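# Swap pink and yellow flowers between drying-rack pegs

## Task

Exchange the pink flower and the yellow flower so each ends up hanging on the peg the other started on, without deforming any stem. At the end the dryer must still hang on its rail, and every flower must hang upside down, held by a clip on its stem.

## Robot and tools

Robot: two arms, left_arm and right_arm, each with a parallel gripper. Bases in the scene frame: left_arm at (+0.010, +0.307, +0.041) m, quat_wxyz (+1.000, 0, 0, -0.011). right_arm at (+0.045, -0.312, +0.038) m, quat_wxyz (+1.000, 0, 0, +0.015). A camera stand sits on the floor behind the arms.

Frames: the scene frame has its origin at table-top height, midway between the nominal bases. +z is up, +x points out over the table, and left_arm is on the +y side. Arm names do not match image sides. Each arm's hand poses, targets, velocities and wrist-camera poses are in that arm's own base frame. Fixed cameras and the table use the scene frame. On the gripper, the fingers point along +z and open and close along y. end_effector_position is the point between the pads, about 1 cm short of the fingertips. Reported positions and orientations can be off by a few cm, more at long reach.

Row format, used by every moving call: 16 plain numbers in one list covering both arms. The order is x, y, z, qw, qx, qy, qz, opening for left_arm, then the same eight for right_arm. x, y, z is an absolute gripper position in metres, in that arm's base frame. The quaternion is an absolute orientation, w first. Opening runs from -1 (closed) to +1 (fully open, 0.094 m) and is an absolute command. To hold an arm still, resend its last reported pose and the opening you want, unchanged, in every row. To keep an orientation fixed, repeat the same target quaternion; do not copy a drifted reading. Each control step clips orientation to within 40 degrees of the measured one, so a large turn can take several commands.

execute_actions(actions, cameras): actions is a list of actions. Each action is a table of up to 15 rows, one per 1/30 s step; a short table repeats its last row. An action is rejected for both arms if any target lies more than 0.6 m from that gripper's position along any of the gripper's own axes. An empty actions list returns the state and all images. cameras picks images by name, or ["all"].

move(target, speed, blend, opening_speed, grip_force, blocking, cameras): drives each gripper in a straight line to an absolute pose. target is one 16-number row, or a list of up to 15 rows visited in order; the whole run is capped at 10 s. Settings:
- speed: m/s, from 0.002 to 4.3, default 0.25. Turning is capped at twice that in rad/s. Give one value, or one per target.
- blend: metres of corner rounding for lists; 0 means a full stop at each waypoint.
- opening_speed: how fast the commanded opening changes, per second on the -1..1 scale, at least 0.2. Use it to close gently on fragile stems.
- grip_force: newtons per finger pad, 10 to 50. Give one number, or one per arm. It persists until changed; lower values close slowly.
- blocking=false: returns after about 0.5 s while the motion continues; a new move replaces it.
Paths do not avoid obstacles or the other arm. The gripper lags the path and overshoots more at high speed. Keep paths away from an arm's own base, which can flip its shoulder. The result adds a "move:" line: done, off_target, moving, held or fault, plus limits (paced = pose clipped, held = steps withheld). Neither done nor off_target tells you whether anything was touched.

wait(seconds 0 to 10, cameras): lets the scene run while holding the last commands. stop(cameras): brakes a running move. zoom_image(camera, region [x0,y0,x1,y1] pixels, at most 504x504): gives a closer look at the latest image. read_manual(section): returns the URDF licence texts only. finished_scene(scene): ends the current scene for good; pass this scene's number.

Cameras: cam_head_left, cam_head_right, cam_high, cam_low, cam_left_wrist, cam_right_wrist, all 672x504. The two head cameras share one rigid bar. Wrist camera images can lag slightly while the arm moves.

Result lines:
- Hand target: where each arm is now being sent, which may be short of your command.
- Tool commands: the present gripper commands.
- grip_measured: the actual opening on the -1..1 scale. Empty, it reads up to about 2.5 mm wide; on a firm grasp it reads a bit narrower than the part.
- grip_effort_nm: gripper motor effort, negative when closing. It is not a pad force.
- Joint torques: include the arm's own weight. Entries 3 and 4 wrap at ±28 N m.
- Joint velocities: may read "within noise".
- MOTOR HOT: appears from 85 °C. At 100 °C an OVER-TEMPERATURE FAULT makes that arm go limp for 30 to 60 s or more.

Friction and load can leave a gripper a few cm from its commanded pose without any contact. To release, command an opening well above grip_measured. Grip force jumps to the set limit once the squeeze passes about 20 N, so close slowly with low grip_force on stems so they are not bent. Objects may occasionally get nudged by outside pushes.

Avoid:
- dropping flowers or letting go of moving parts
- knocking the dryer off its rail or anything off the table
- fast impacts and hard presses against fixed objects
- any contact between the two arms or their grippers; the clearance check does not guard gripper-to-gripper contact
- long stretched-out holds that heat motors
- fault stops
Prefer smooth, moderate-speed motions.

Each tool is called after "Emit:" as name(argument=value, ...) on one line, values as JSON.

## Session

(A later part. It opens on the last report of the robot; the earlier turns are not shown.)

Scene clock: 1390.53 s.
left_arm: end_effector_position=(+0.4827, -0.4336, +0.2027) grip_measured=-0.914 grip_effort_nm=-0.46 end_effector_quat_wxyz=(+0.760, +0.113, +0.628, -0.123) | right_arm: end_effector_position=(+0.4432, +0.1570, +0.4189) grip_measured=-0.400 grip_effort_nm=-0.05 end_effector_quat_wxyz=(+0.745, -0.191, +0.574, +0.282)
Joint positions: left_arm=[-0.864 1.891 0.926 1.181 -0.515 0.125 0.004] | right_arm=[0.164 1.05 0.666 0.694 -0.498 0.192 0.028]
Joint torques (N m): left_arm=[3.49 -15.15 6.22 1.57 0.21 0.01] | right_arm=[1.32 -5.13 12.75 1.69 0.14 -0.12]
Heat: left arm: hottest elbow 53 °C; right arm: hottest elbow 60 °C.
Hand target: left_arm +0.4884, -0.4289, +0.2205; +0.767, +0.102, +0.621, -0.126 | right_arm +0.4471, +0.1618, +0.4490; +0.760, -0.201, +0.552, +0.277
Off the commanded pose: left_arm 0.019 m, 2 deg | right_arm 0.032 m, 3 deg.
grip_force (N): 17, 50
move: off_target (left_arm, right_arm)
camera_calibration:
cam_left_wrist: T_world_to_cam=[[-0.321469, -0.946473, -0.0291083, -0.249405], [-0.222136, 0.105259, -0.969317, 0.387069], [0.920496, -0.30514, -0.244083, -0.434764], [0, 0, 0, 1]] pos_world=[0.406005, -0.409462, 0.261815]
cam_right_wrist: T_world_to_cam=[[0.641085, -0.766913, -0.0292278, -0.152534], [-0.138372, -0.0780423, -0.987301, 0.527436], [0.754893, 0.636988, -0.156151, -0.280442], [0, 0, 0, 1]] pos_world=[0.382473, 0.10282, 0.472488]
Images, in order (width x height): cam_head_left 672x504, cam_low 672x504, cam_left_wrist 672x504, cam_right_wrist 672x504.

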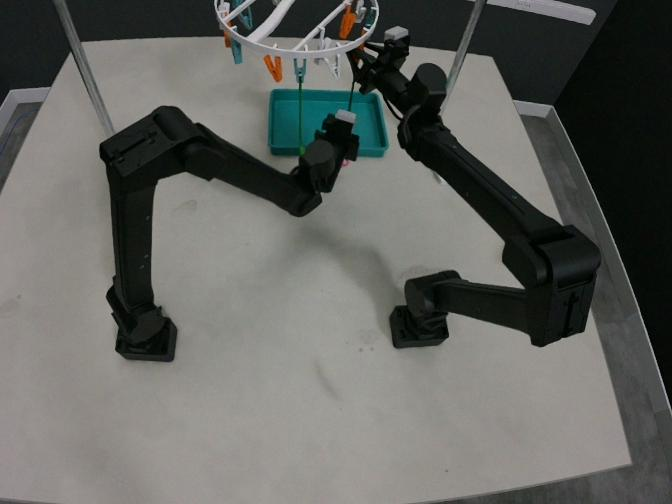

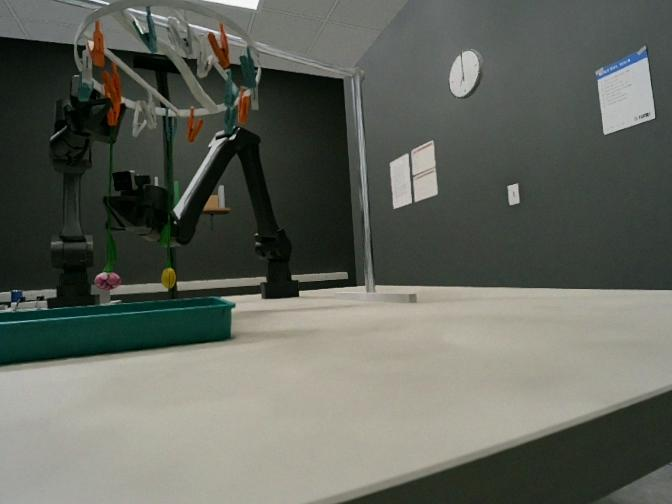

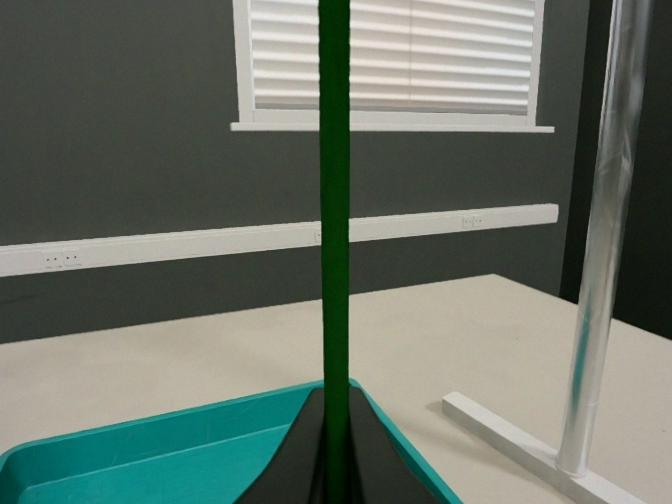

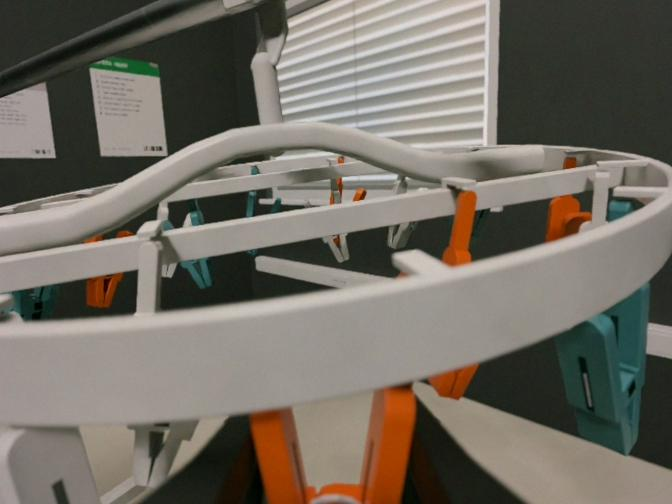

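Emit:
wait(seconds=0.1, cameras=["cam_high", "cam_head_left", "cam_head_right"])

Emit:
zoom_image(camera="cam_high", region=[200, 200, 300, 300])

Emit:
zoom_image(camera="cam_head_left", region=[335, 40, 375, 80])

Emit:
zoom_image(camera="cam_head_right", region=[320, 40, 360, 80])

Scene clock: 1412.10 s.
left_arm: end_effector_position=(+0.4827, -0.4336, +0.2027) grip_measured=-0.914 grip_effort_nm=-0.45 end_effector_quat_wxyz=(+0.760, +0.113, +0.628, -0.123) | right_arm: end_effector_position=(+0.4432, +0.1570, +0.4189) grip_measured=-0.399 grip_effort_nm=-0.05 end_effector_quat_wxyz=(+0.745, -0.191, +0.574, +0.282)
Joint positions: left_arm=[-0.864 1.891 0.926 1.181 -0.515 0.125 0.004] | right_arm=[0.164 1.05 0.666 0.694 -0.498 0.192 0.028]
Joint torques (N m): left_arm=[3.49 -15.21 6.24 1.57 0.21 0] | right_arm=[1.38 -5.19 12.72 1.65 0.14 -0.11]
Heat: left arm: hottest elbow 52 °C; right arm: hottest elbow 65 °C.
Hand target: left_arm +0.4884, -0.4289, +0.2205; +0.767, +0.102, +0.621, -0.126 | right_arm +0.4471, +0.1618, +0.4490; +0.760, -0.201, +0.552, +0.277
Tool commands: left_gripper/opening=-1.0 right_gripper/opening=-0.4
Off the commanded pose: left_arm 0.019 m, 2 deg | right_arm 0.032 m, 3 deg.
grip_force (N): 17, 50
wait: 0.10 s; at rest from the start
Images, in order (width x height): cam_head_left 672x504, cam_head_right 672x504, cam_high 672x504.

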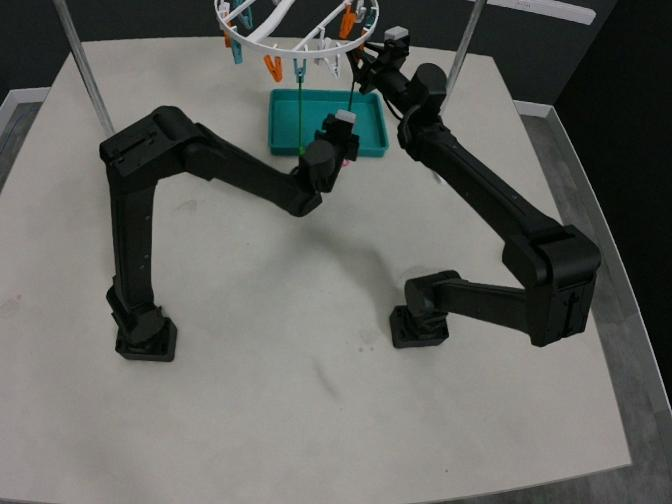

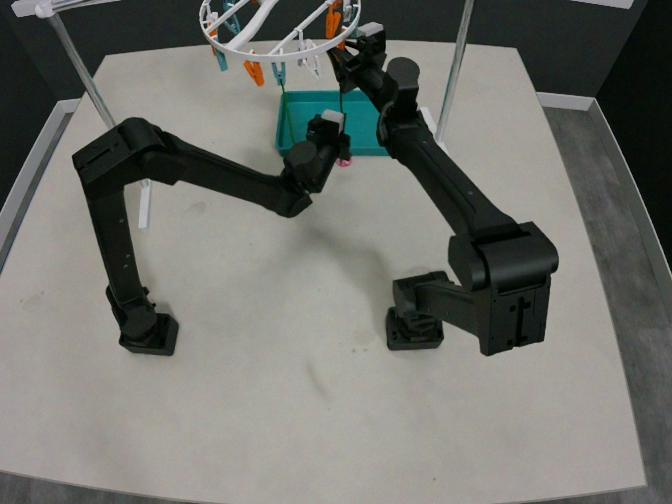

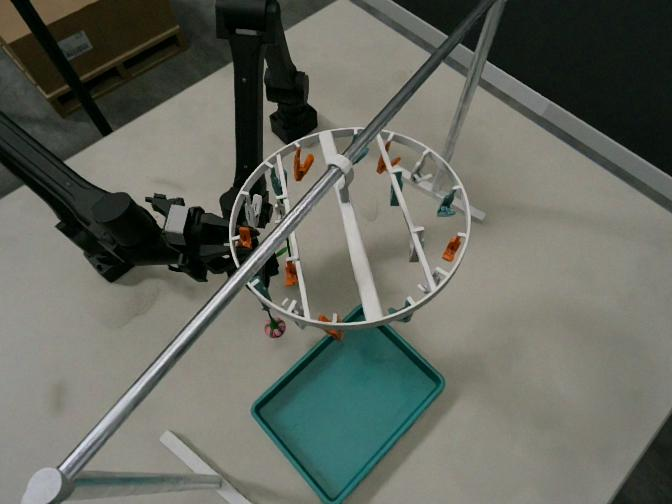

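Scaled by 5.040 from the camera's 672x504 image, which has a finer 960x720 frame.

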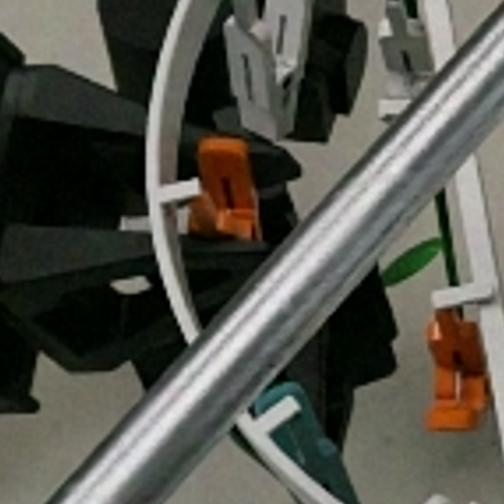

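Scaled by 12.600 from the camera's 672x504 image, which has a finer 960x720 frame.

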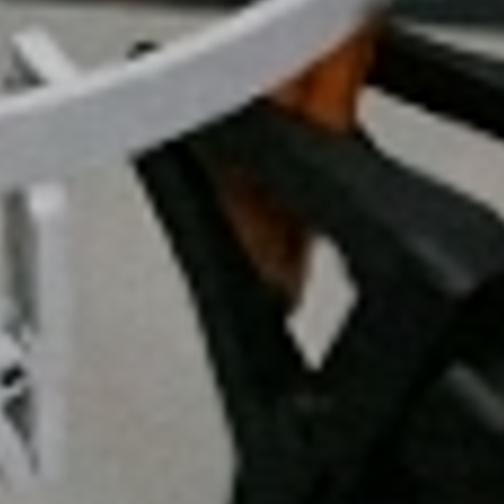

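Scaled by 12.600 from the camera's 672x504 image, which has a finer 960x720 frame.

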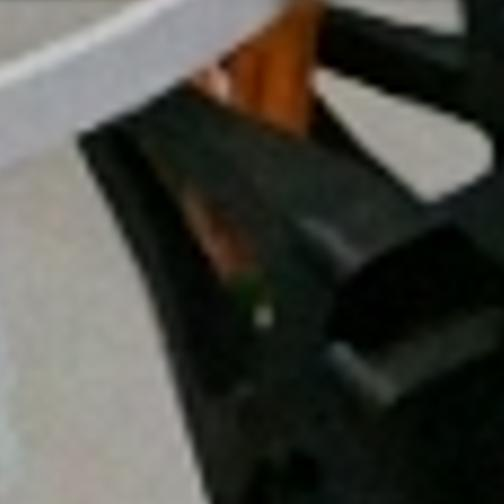

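Emit:
move(target=[[0.4888,-0.4290,0.2205,0.7668,0.1022,0.6209,-0.1262,-1.0,0.4490,0.1625,0.4380,0.7602,-0.2010,0.5523,0.2767,0.1],[0.4888,-0.4290,0.2205,0.7668,0.1022,0.6209,-0.1262,-1.0,0.4260,0.1435,0.4350,0.7602,-0.2010,0.5523,0.2767,0.1]], speed=0.04, opening_speed=0.5, cameras=["cam_low","cam_head_left","cam_right_wrist"])

Emit:
zoom_image(camera="cam_low", region=[95, 110, 130, 145])

Emit:
zoom_image(camera="cam_right_wrist", region=[230, 364, 440, 504])

Scene clock: 1499.23 s.
left_arm: end_effector_position=(+0.4828, -0.4335, +0.2027) grip_measured=-0.914 grip_effort_nm=-0.45 end_effector_quat_wxyz=(+0.760, +0.113, +0.628, -0.123) | right_arm: end_effector_position=(+0.4279, +0.1480, +0.4360) grip_measured=+0.099 grip_effort_nm=0.07 end_effector_quat_wxyz=(+0.758, -0.204, +0.553, +0.279)
Joint positions: left_arm=[-0.863 1.891 0.926 1.181 -0.515 0.125 0.004] | right_arm=[0.135 1.004 0.657 0.711 -0.539 0.192 0.052]
Joint torques (N m): left_arm=[3.49 -15.27 6.24 1.57 0.21 0] | right_arm=[-0.09 -5.42 7.9 2.09 0.03 0.07]
Heat: left arm: hottest elbow 51 °C; right arm: hottest elbow 69 °C.
Hand target: left_arm +0.4886, -0.4287, +0.2205; +0.767, +0.102, +0.621, -0.126 | right_arm +0.4261, +0.1435, +0.4350; +0.760, -0.201, +0.552, +0.277
Off the commanded pose: left_arm 0.019 m, 2 deg | right_arm 0.005 m, 0 deg.
grip_force (N): 17, 50
move: off_target (left_arm)
camera_calibration:
cam_right_wrist: T_world_to_cam=[[0.649769, -0.760054, 0.0108872, -0.171437], [-0.0824187, -0.0846834, -0.992993, 0.521128], [0.755651, 0.644319, -0.117667, -0.278596], [0, 0, 0, 1]] pos_world=[0.364866, 0.0933345, 0.486561]
Images, in order (width x height): cam_head_left 672x504, cam_low 672x504, cam_right_wrist 672x504.

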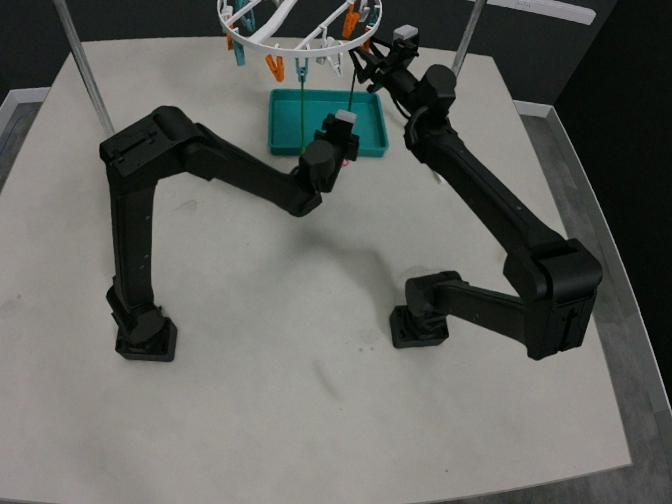

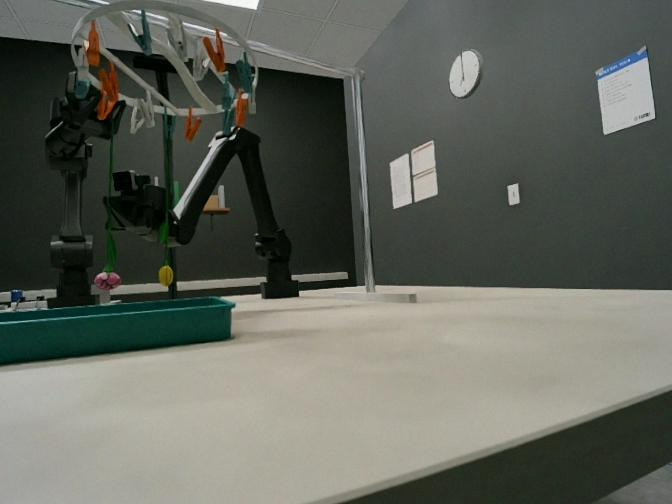

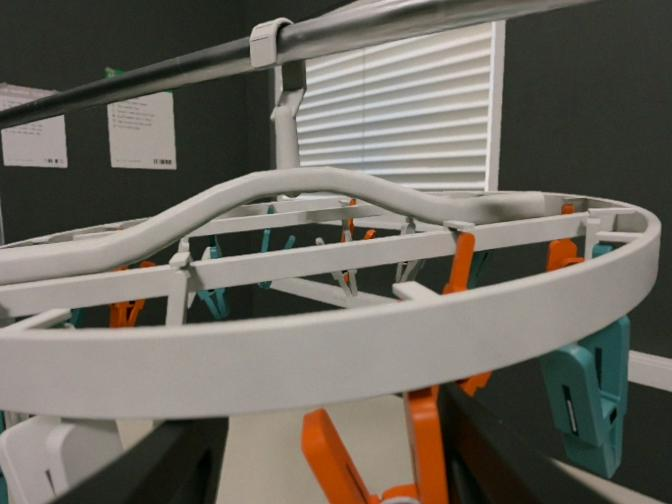

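Scaled by 14.400 from the camera's 672x504 image, which has a finer 960x720 frame.

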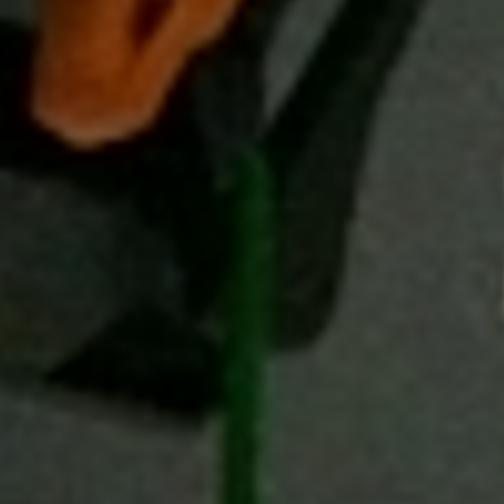

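Scaled by 2.400 from the camera's 672x504 image, which has a finer 960x720 frame.

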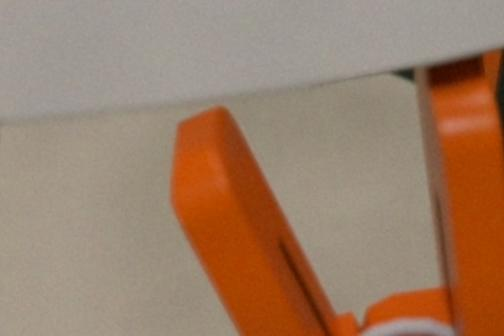

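Emit:
move(target=[0.4770,-0.4420,0.2130,0.7668,0.1022,0.6209,-0.1262,-1.0,0.4260,0.1435,0.4350,0.7602,-0.2010,0.5523,0.2767,0.2], speed=0.04, cameras=["cam_low","cam_head_left","cam_right_wrist"])

Emit:
zoom_image(camera="cam_low", region=[90, 105, 130, 145])

Emit:
zoom_image(camera="cam_head_left", region=[335, 40, 375, 80])

Scene clock: 1564.83 s.
left_arm: end_effector_position=(+0.4797, -0.4343, +0.2021) grip_measured=-0.914 grip_effort_nm=-0.45 end_effector_quat_wxyz=(+0.760, +0.106, +0.630, -0.118) | right_arm: end_effector_position=(+0.4279, +0.1480, +0.4360) grip_measured=+0.199 grip_effort_nm=0.08 end_effector_quat_wxyz=(+0.758, -0.204, +0.553, +0.279)
Joint positions: left_arm=[-0.874 1.891 0.926 1.181 -0.543 0.125 0.004] | right_arm=[0.135 1.004 0.657 0.711 -0.539 0.192 0.056]
Joint torques (N m): left_arm=[1.79 -13.57 6.61 2.41 0 0.11] | right_arm=[-0.21 -5.48 7.94 2.06 0.03 0.07]
Heat: left arm: hottest elbow 51 °C; right arm: hottest elbow 56 °C.
Hand target: left_arm +0.4768, -0.4418, +0.2131; +0.767, +0.102, +0.621, -0.126 | right_arm +0.4261, +0.1435, +0.4350; +0.760, -0.201, +0.552, +0.277
Off the commanded pose: left_arm 0.014 m, 2 deg | right_arm 0.005 m, 0 deg.
grip_force (N): 17, 50
move: off_target (left_arm)
camera_calibration:
cam_right_wrist: T_world_to_cam=[[0.649769, -0.760054, 0.0108872, -0.171437], [-0.0824187, -0.0846834, -0.992993, 0.521128], [0.755651, 0.644319, -0.117667, -0.278596], [0, 0, 0, 1]] pos_world=[0.364866, 0.0933345, 0.486561]
Images, in order (width x height): cam_head_left 672x504, cam_low 672x504, cam_right_wrist 672x504.

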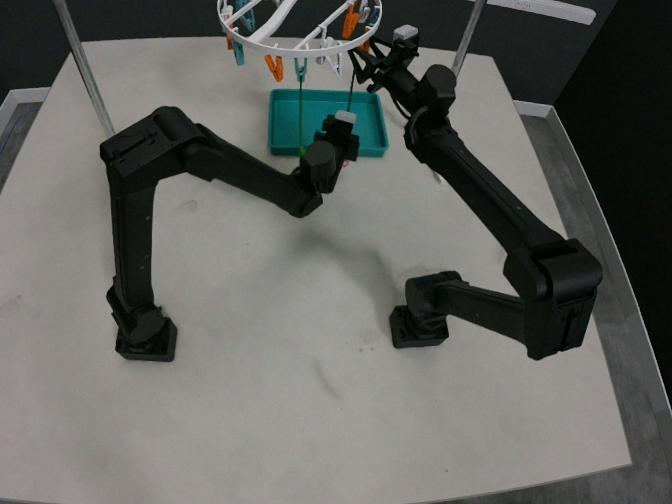

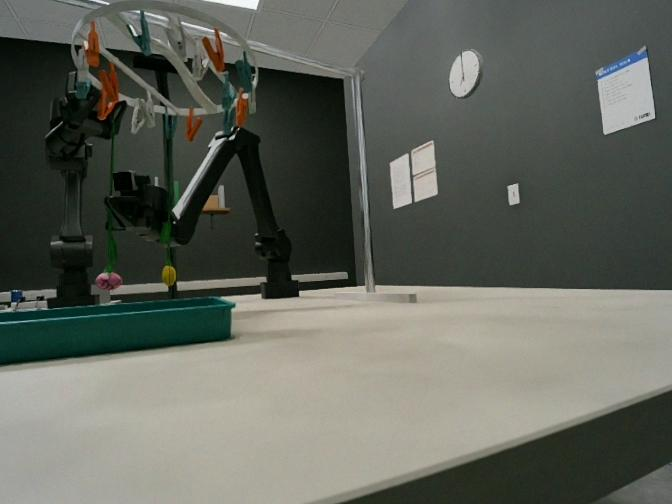

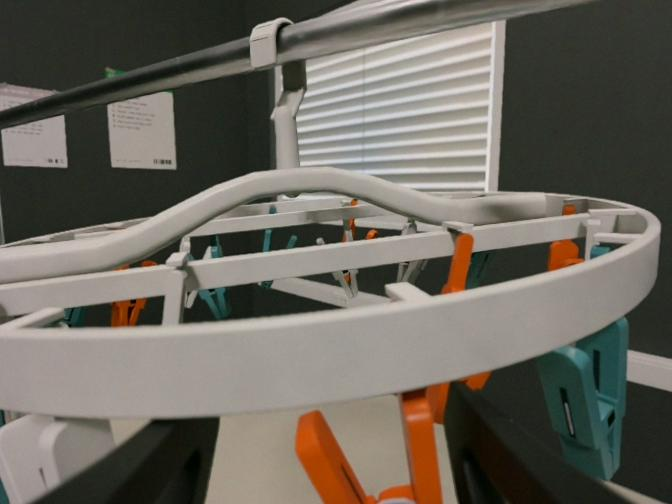

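Scaled by 12.600 from the camera's 672x504 image, which has a finer 960x720 frame.

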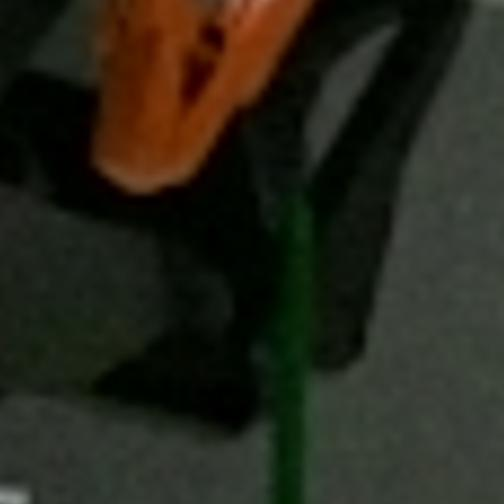

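Scaled by 12.600 from the camera's 672x504 image, which has a finer 960x720 frame.

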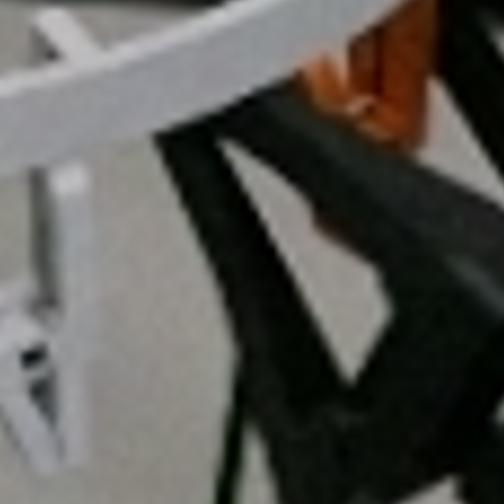

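Emit:
move(target=[0.4770,-0.4420,0.2130,0.7668,0.1022,0.6209,-0.1262,-1.0,0.3820,0.1080,0.4300,0.7602,-0.2010,0.5523,0.2767,0.2], speed=0.08, cameras=["cam_low","cam_right_wrist"])

Emit:
zoom_image(camera="cam_right_wrist", region=[250, 304, 450, 504])

Scene clock: 1596.43 s.
left_arm: end_effector_position=(+0.4797, -0.4343, +0.2021) grip_measured=-0.914 grip_effort_nm=-0.46 end_effector_quat_wxyz=(+0.760, +0.106, +0.630, -0.118) | right_arm: end_effector_position=(+0.3825, +0.1117, +0.4352) grip_measured=+0.199 grip_effort_nm=0.08 end_effector_quat_wxyz=(+0.765, -0.209, +0.545, +0.273)
Joint positions: left_arm=[-0.874 1.891 0.926 1.181 -0.543 0.125 0.004] | right_arm=[0.019 0.852 0.56 0.703 -0.647 0.233 0.056]
Joint torques (N m): left_arm=[1.73 -13.57 6.61 2.41 -0.01 0.11] | right_arm=[-0.26 -2.67 7.98 1.28 0.07 0.19]
Heat: left arm: hottest elbow 52 °C; right arm: hottest elbow 54 °C.
Hand target: left_arm +0.4768, -0.4418, +0.2131; +0.767, +0.102, +0.621, -0.126 | right_arm +0.3820, +0.1081, +0.4300; +0.760, -0.201, +0.552, +0.277
Off the commanded pose: left_arm 0.014 m, 2 deg | right_arm 0.006 m, 1 deg.
grip_force (N): 17, 50
move: off_target (left_arm)
camera_calibration:
cam_right_wrist: T_world_to_cam=[[0.646486, -0.762217, 0.0328616, -0.177472], [-0.057874, -0.0919447, -0.994081, 0.505338], [0.760727, 0.640758, -0.103554, -0.2287], [0, 0, 0, 1]] pos_world=[0.317957, 0.0577321, 0.484496]
Images, in order (width x height): cam_low 672x504, cam_right_wrist 672x504.

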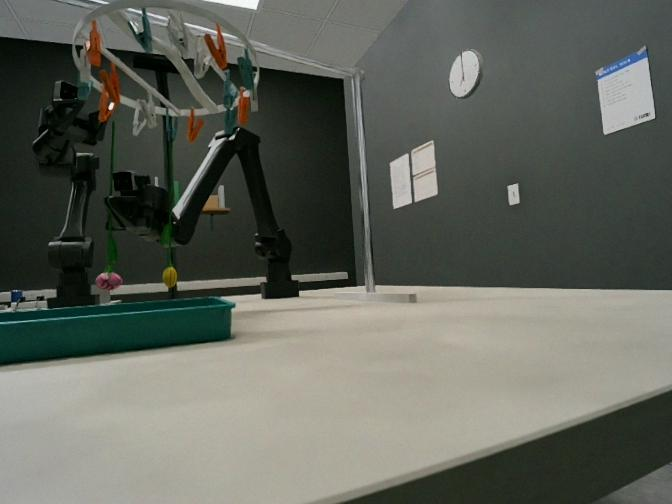

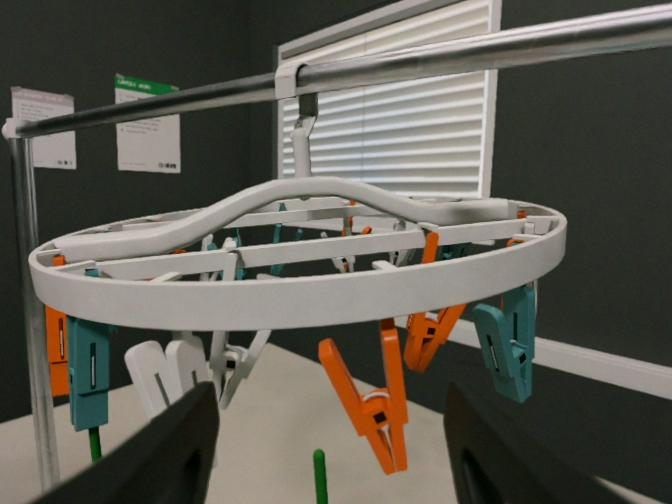

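Scaled by 2.520 from the camera's 672x504 image, which has a finer 960x720 frame.

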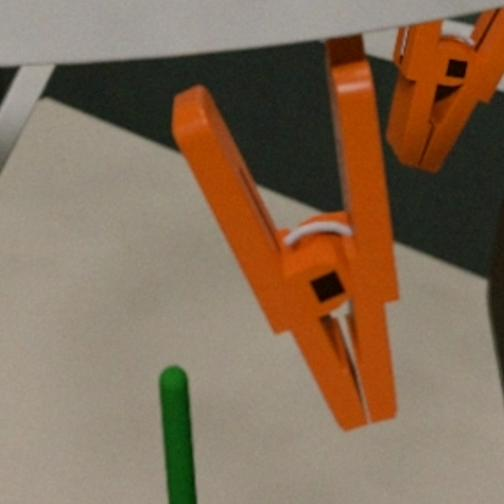

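Emit:
zoom_image(camera="cam_right_wrist", region=[300, 430, 370, 500])

Emit:
zoom_image(camera="cam_right_wrist", region=[310, 310, 420, 420])

Emit:
zoom_image(camera="cam_right_wrist", region=[350, 410, 420, 480])

Scaled by 7.200 from the camera's 672x504 image, which has a finer 960x720 frame.

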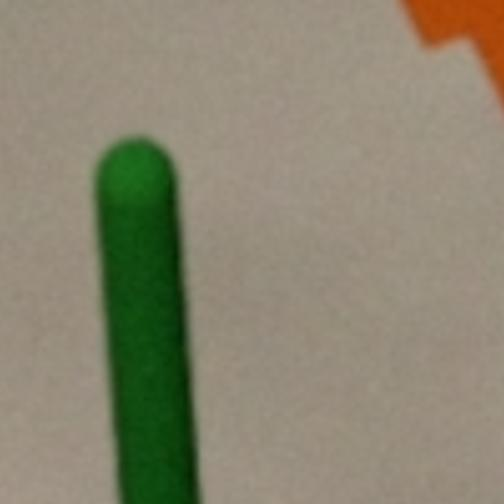

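Scaled by 4.582 from the camera's 672x504 image, which has a finer 960x720 frame.

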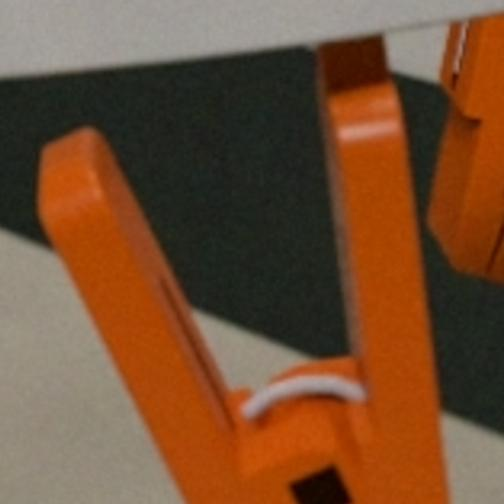

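Scaled by 7.200 from the camera's 672x504 image, which has a finer 960x720 frame.

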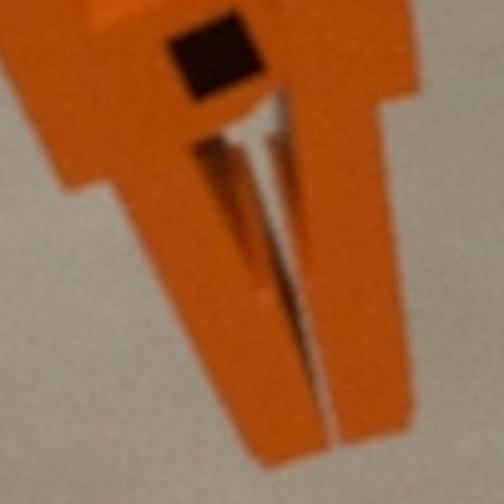

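Emit:
move(target=[0.4876,-0.4601,0.2200,0.7668,0.1022,0.6209,-0.1262,-1.0,0.3891,0.0996,0.4300,0.7602,-0.2010,0.5523,0.2767,0.2], speed=0.04, cameras=["cam_low","cam_right_wrist"])

Emit:
zoom_image(camera="cam_right_wrist", region=[250, 304, 450, 504])

Scene clock: 1620.00 s.
left_arm: end_effector_position=(+0.4834, -0.4441, +0.2117) grip_measured=-0.914 grip_effort_nm=-0.45 end_effector_quat_wxyz=(+0.762, +0.103, +0.627, -0.121) | right_arm: end_effector_position=(+0.3871, +0.1032, +0.4294) grip_measured=+0.199 grip_effort_nm=0.07 end_effector_quat_wxyz=(+0.759, -0.206, +0.553, +0.275)
Joint positions: left_arm=[-0.881 1.891 0.959 1.158 -0.55 0.125 0.004] | right_arm=[-0.014 0.865 0.56 0.705 -0.677 0.249 0.056]
Joint torques (N m): left_arm=[1.79 -12.45 8.92 1.54 0 0.13] | right_arm=[-0.09 -1.55 8.77 2.26 0.07 0.19]
Heat: left arm: hottest elbow 52 °C; right arm: hottest elbow 53 °C.
Hand target: left_arm +0.4868, -0.4595, +0.2203; +0.767, +0.102, +0.621, -0.126 | right_arm +0.3891, +0.0996, +0.4300; +0.760, -0.201, +0.553, +0.277
Off the commanded pose: left_arm 0.018 m, 1 deg | right_arm 0.004 m, 1 deg.
grip_force (N): 17, 50
move: off_target (left_arm)
camera_calibration:
cam_right_wrist: T_world_to_cam=[[0.646915, -0.762324, 0.0190485, -0.180932], [-0.0794154, -0.0921943, -0.992569, 0.506737], [0.758416, 0.640595, -0.120182, -0.219237], [0, 0, 0, 1]] pos_world=[0.323563, 0.0492319, 0.480069]
Images, in order (width x height): cam_low 672x504, cam_right_wrist 672x504.

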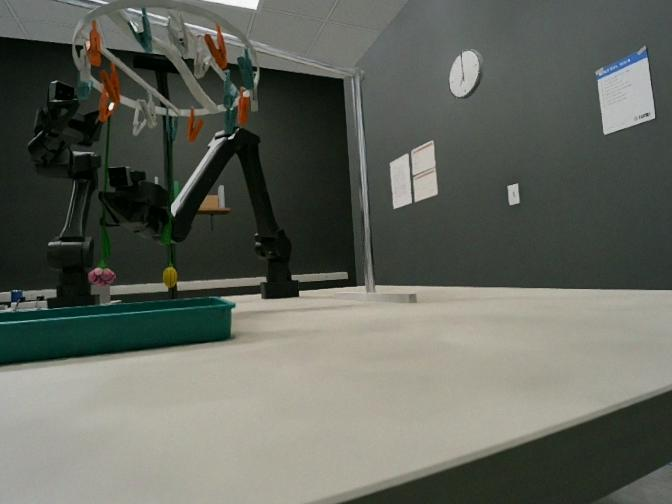

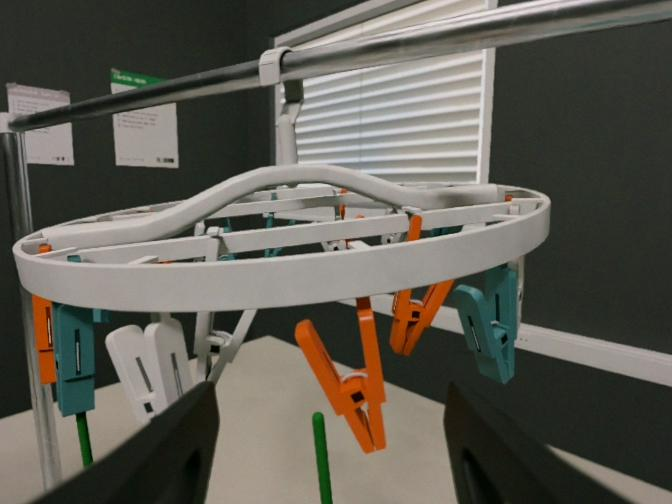

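Scaled by 2.520 from the camera's 672x504 image, which has a finer 960x720 frame.

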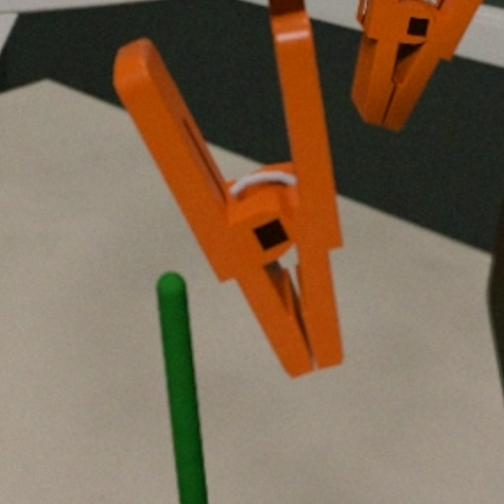

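Emit:
move(target=[0.4884,-0.4689,0.2170,0.7668,0.1022,0.6209,-0.1262,-1.0,0.3891,0.0996,0.4300,0.7602,-0.2010,0.5523,0.2767,0.2], speed=0.04, cameras=["cam_right_wrist"])

Emit:
zoom_image(camera="cam_right_wrist", region=[250, 304, 450, 504])

Scene clock: 1630.03 s.
left_arm: end_effector_position=(+0.4842, -0.4525, +0.2083) grip_measured=-0.914 grip_effort_nm=-0.45 end_effector_quat_wxyz=(+0.762, +0.102, +0.628, -0.122) | right_arm: end_effector_position=(+0.3871, +0.1032, +0.4294) grip_measured=+0.199 grip_effort_nm=0.07 end_effector_quat_wxyz=(+0.759, -0.206, +0.553, +0.275)
Joint positions: left_arm=[-0.89 1.911 0.98 1.158 -0.558 0.125 0.004] | right_arm=[-0.014 0.865 0.56 0.705 -0.677 0.25 0.056]
Joint torques (N m): left_arm=[1.67 -12.69 8.98 1.47 0.01 0.17] | right_arm=[-0.15 -1.85 8.7 2.3 0.08 0.18]
Heat: left arm: hottest elbow 53 °C; right arm: hottest elbow 53 °C.
Hand target: left_arm +0.4875, -0.4683, +0.2170; +0.767, +0.102, +0.621, -0.126 | right_arm +0.3891, +0.0996, +0.4299; +0.760, -0.201, +0.553, +0.277
Off the commanded pose: left_arm 0.019 m, 1 deg | right_arm 0.004 m, 1 deg.
grip_force (N): 17, 50
move: off_target (left_arm)
camera_calibration:
cam_right_wrist: T_world_to_cam=[[0.646992, -0.762268, 0.0186754, -0.180781], [-0.0796431, -0.0919168, -0.992577, 0.5068], [0.758326, 0.640702, -0.120179, -0.219215], [0, 0, 0, 1]] pos_world=[0.323563, 0.049232, 0.480069]
Images, in order (width x height): cam_right_wrist 672x504.

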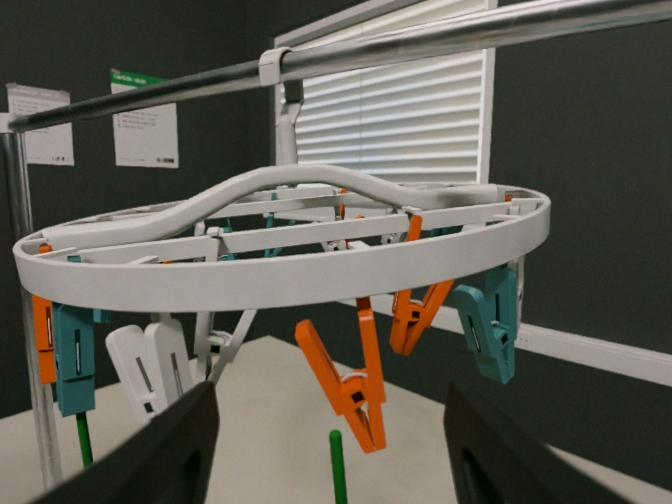

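Scaled by 2.520 from the camera's 672x504 image, which has a finer 960x720 frame.

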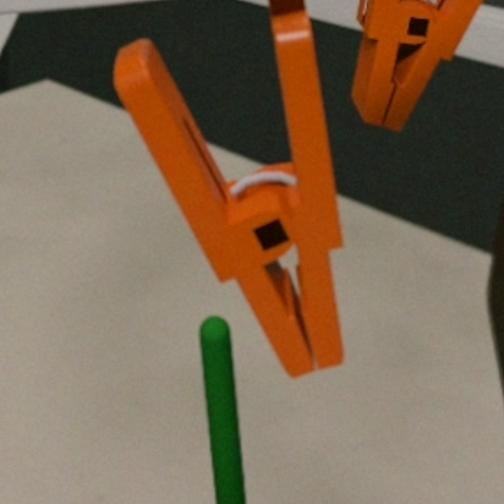

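Emit:
move(target=[0.4884,-0.4689,0.2170,0.7668,0.1022,0.6209,-0.1262,-1.0,0.4340,0.1430,0.4280,0.7602,-0.2010,0.5523,0.2767,0.2], speed=0.08, cameras=["cam_right_wrist", "cam_low"])

Emit:
zoom_image(camera="cam_right_wrist", region=[230, 304, 430, 504])

Scene clock: 1643.43 s.
left_arm: end_effector_position=(+0.4841, -0.4527, +0.2084) grip_measured=-0.914 grip_effort_nm=-0.45 end_effector_quat_wxyz=(+0.762, +0.102, +0.628, -0.122) | right_arm: end_effector_position=(+0.4268, +0.1374, +0.3959) grip_measured=+0.199 grip_effort_nm=0.08 end_effector_quat_wxyz=(+0.741, -0.188, +0.579, +0.284)
Joint positions: left_arm=[-0.891 1.911 0.98 1.158 -0.559 0.125 0.004] | right_arm=[0.109 1.015 0.585 0.738 -0.549 0.217 0.056]
Joint torques (N m): left_arm=[1.73 -12.69 9.01 1.47 0.01 0.16] | right_arm=[1.38 -3.72 12.67 2.47 0.19 -0.12]
Heat: left arm: hottest elbow 53 °C; right arm: hottest elbow 53 °C.
Hand target: left_arm +0.4875, -0.4683, +0.2170; +0.767, +0.102, +0.621, -0.126 | right_arm +0.4319, +0.1422, +0.4273; +0.760, -0.201, +0.552, +0.277
Off the commanded pose: left_arm 0.019 m, 1 deg | right_arm 0.033 m, 4 deg.
grip_force (N): 17, 50
move: off_target (left_arm, right_arm)
camera_calibration:
cam_right_wrist: T_world_to_cam=[[0.640632, -0.766772, -0.0406434, -0.153075], [-0.153356, -0.0759036, -0.985252, 0.506191], [0.752378, 0.637416, -0.166215, -0.254106], [0, 0, 0, 1]] pos_world=[0.366876, 0.0830194, 0.450268]
Images, in order (width x height): cam_low 672x504, cam_right_wrist 672x504.

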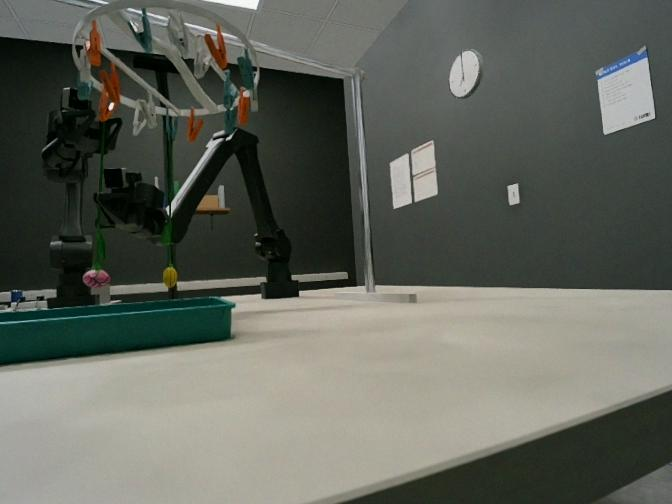

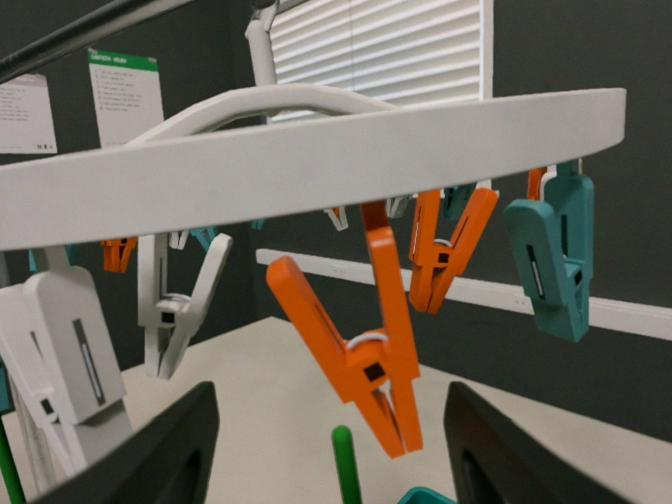

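Scaled by 2.520 from the camera's 672x504 image, which has a finer 960x720 frame.

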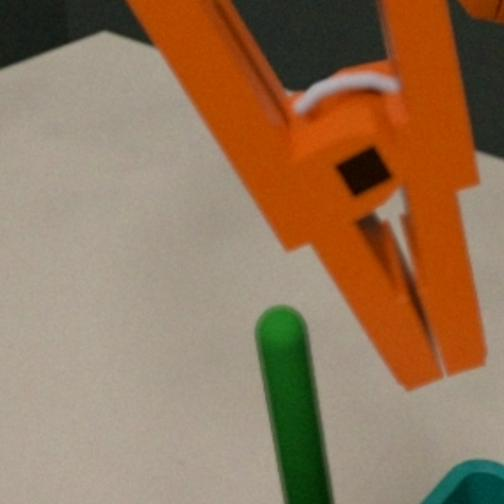

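Emit:
zoom_image(camera="cam_right_wrist", region=[320, 415, 380, 475])

Emit:
zoom_image(camera="cam_right_wrist", region=[370, 400, 430, 460])

Emit:
zoom_image(camera="cam_right_wrist", region=[260, 200, 430, 370])

Scaled by 8.400 from the camera's 672x504 image, which has a finer 960x720 frame.

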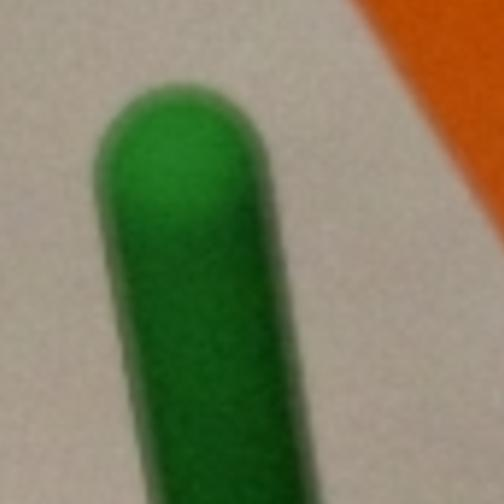

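Scaled by 8.400 from the camera's 672x504 image, which has a finer 960x720 frame.

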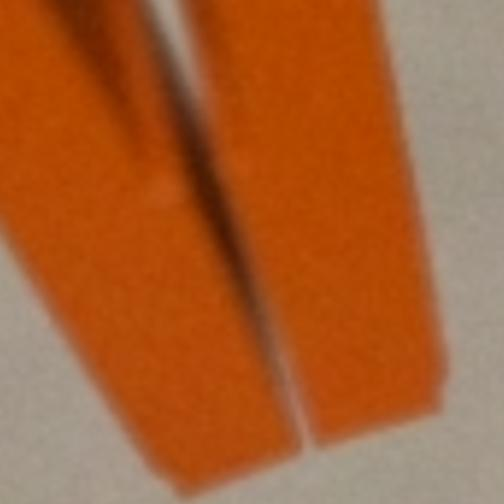

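Scaled by 2.965 from the camera's 672x504 image, which has a finer 960x720 frame.

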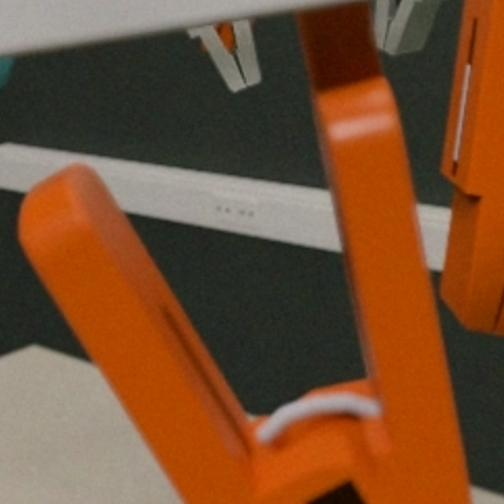

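Emit:
move(target=[0.4833,-0.4737,0.2170,0.7668,0.1022,0.6209,-0.1262,-1.0,0.4443,0.1495,0.4500,0.7602,-0.2010,0.5523,0.2767,0.2], speed=0.05, cameras=["cam_right_wrist", "cam_low"])

Emit:
zoom_image(camera="cam_right_wrist", region=[230, 304, 430, 504])

Emit:
zoom_image(camera="cam_low", region=[85, 105, 125, 145])

Scene clock: 1687.70 s.
left_arm: end_effector_position=(+0.4792, -0.4568, +0.2074) grip_measured=-0.914 grip_effort_nm=-0.45 end_effector_quat_wxyz=(+0.761, +0.103, +0.629, -0.121) | right_arm: end_effector_position=(+0.4370, +0.1436, +0.4222) grip_measured=+0.199 grip_effort_nm=0.08 end_effector_quat_wxyz=(+0.748, -0.191, +0.570, +0.282)
Joint positions: left_arm=[-0.903 1.912 0.98 1.158 -0.571 0.128 0.004] | right_arm=[0.125 1.026 0.653 0.701 -0.534 0.209 0.056]
Joint torques (N m): left_arm=[1.67 -12.63 9.13 1.54 0.01 0.17] | right_arm=[1.32 -4.25 12.9 1.43 0.19 -0.13]
Heat: left arm: hottest elbow 54 °C; right arm: hottest elbow 58 °C.
Hand target: left_arm +0.4825, -0.4729, +0.2171; +0.767, +0.102, +0.621, -0.126 | right_arm +0.4425, +0.1489, +0.4494; +0.760, -0.201, +0.552, +0.277
Off the commanded pose: left_arm 0.020 m, 1 deg | right_arm 0.029 m, 3 deg.
grip_force (N): 17, 50
move: off_target (left_arm, right_arm)
camera_calibration:
cam_right_wrist: T_world_to_cam=[[0.641372, -0.766774, -0.0264601, -0.16004], [-0.129655, -0.0743298, -0.988769, 0.525094], [0.756196, 0.637599, -0.147089, -0.271022], [0, 0, 0, 1]] pos_world=[0.375672, 0.089119, 0.475097]
Images, in order (width x height): cam_low 672x504, cam_right_wrist 672x504.

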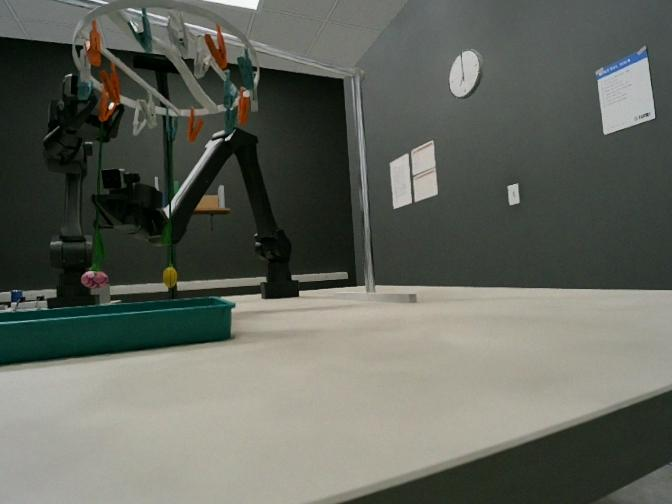

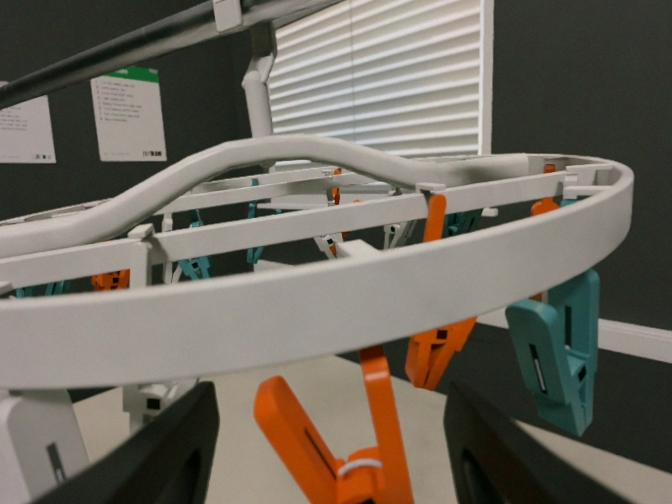

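Scaled by 2.520 from the camera's 672x504 image, which has a finer 960x720 frame.

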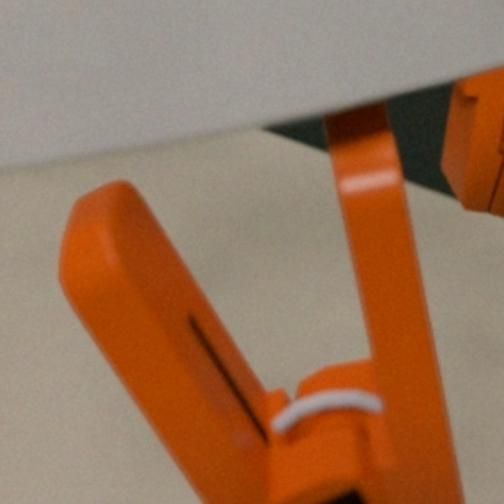

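Scaled by 12.600 from the camera's 672x504 image, which has a finer 960x720 frame.

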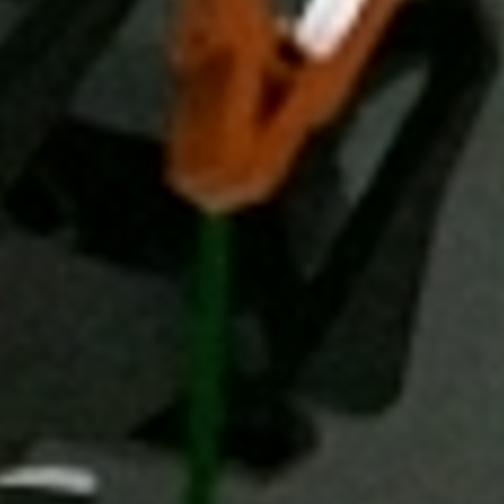

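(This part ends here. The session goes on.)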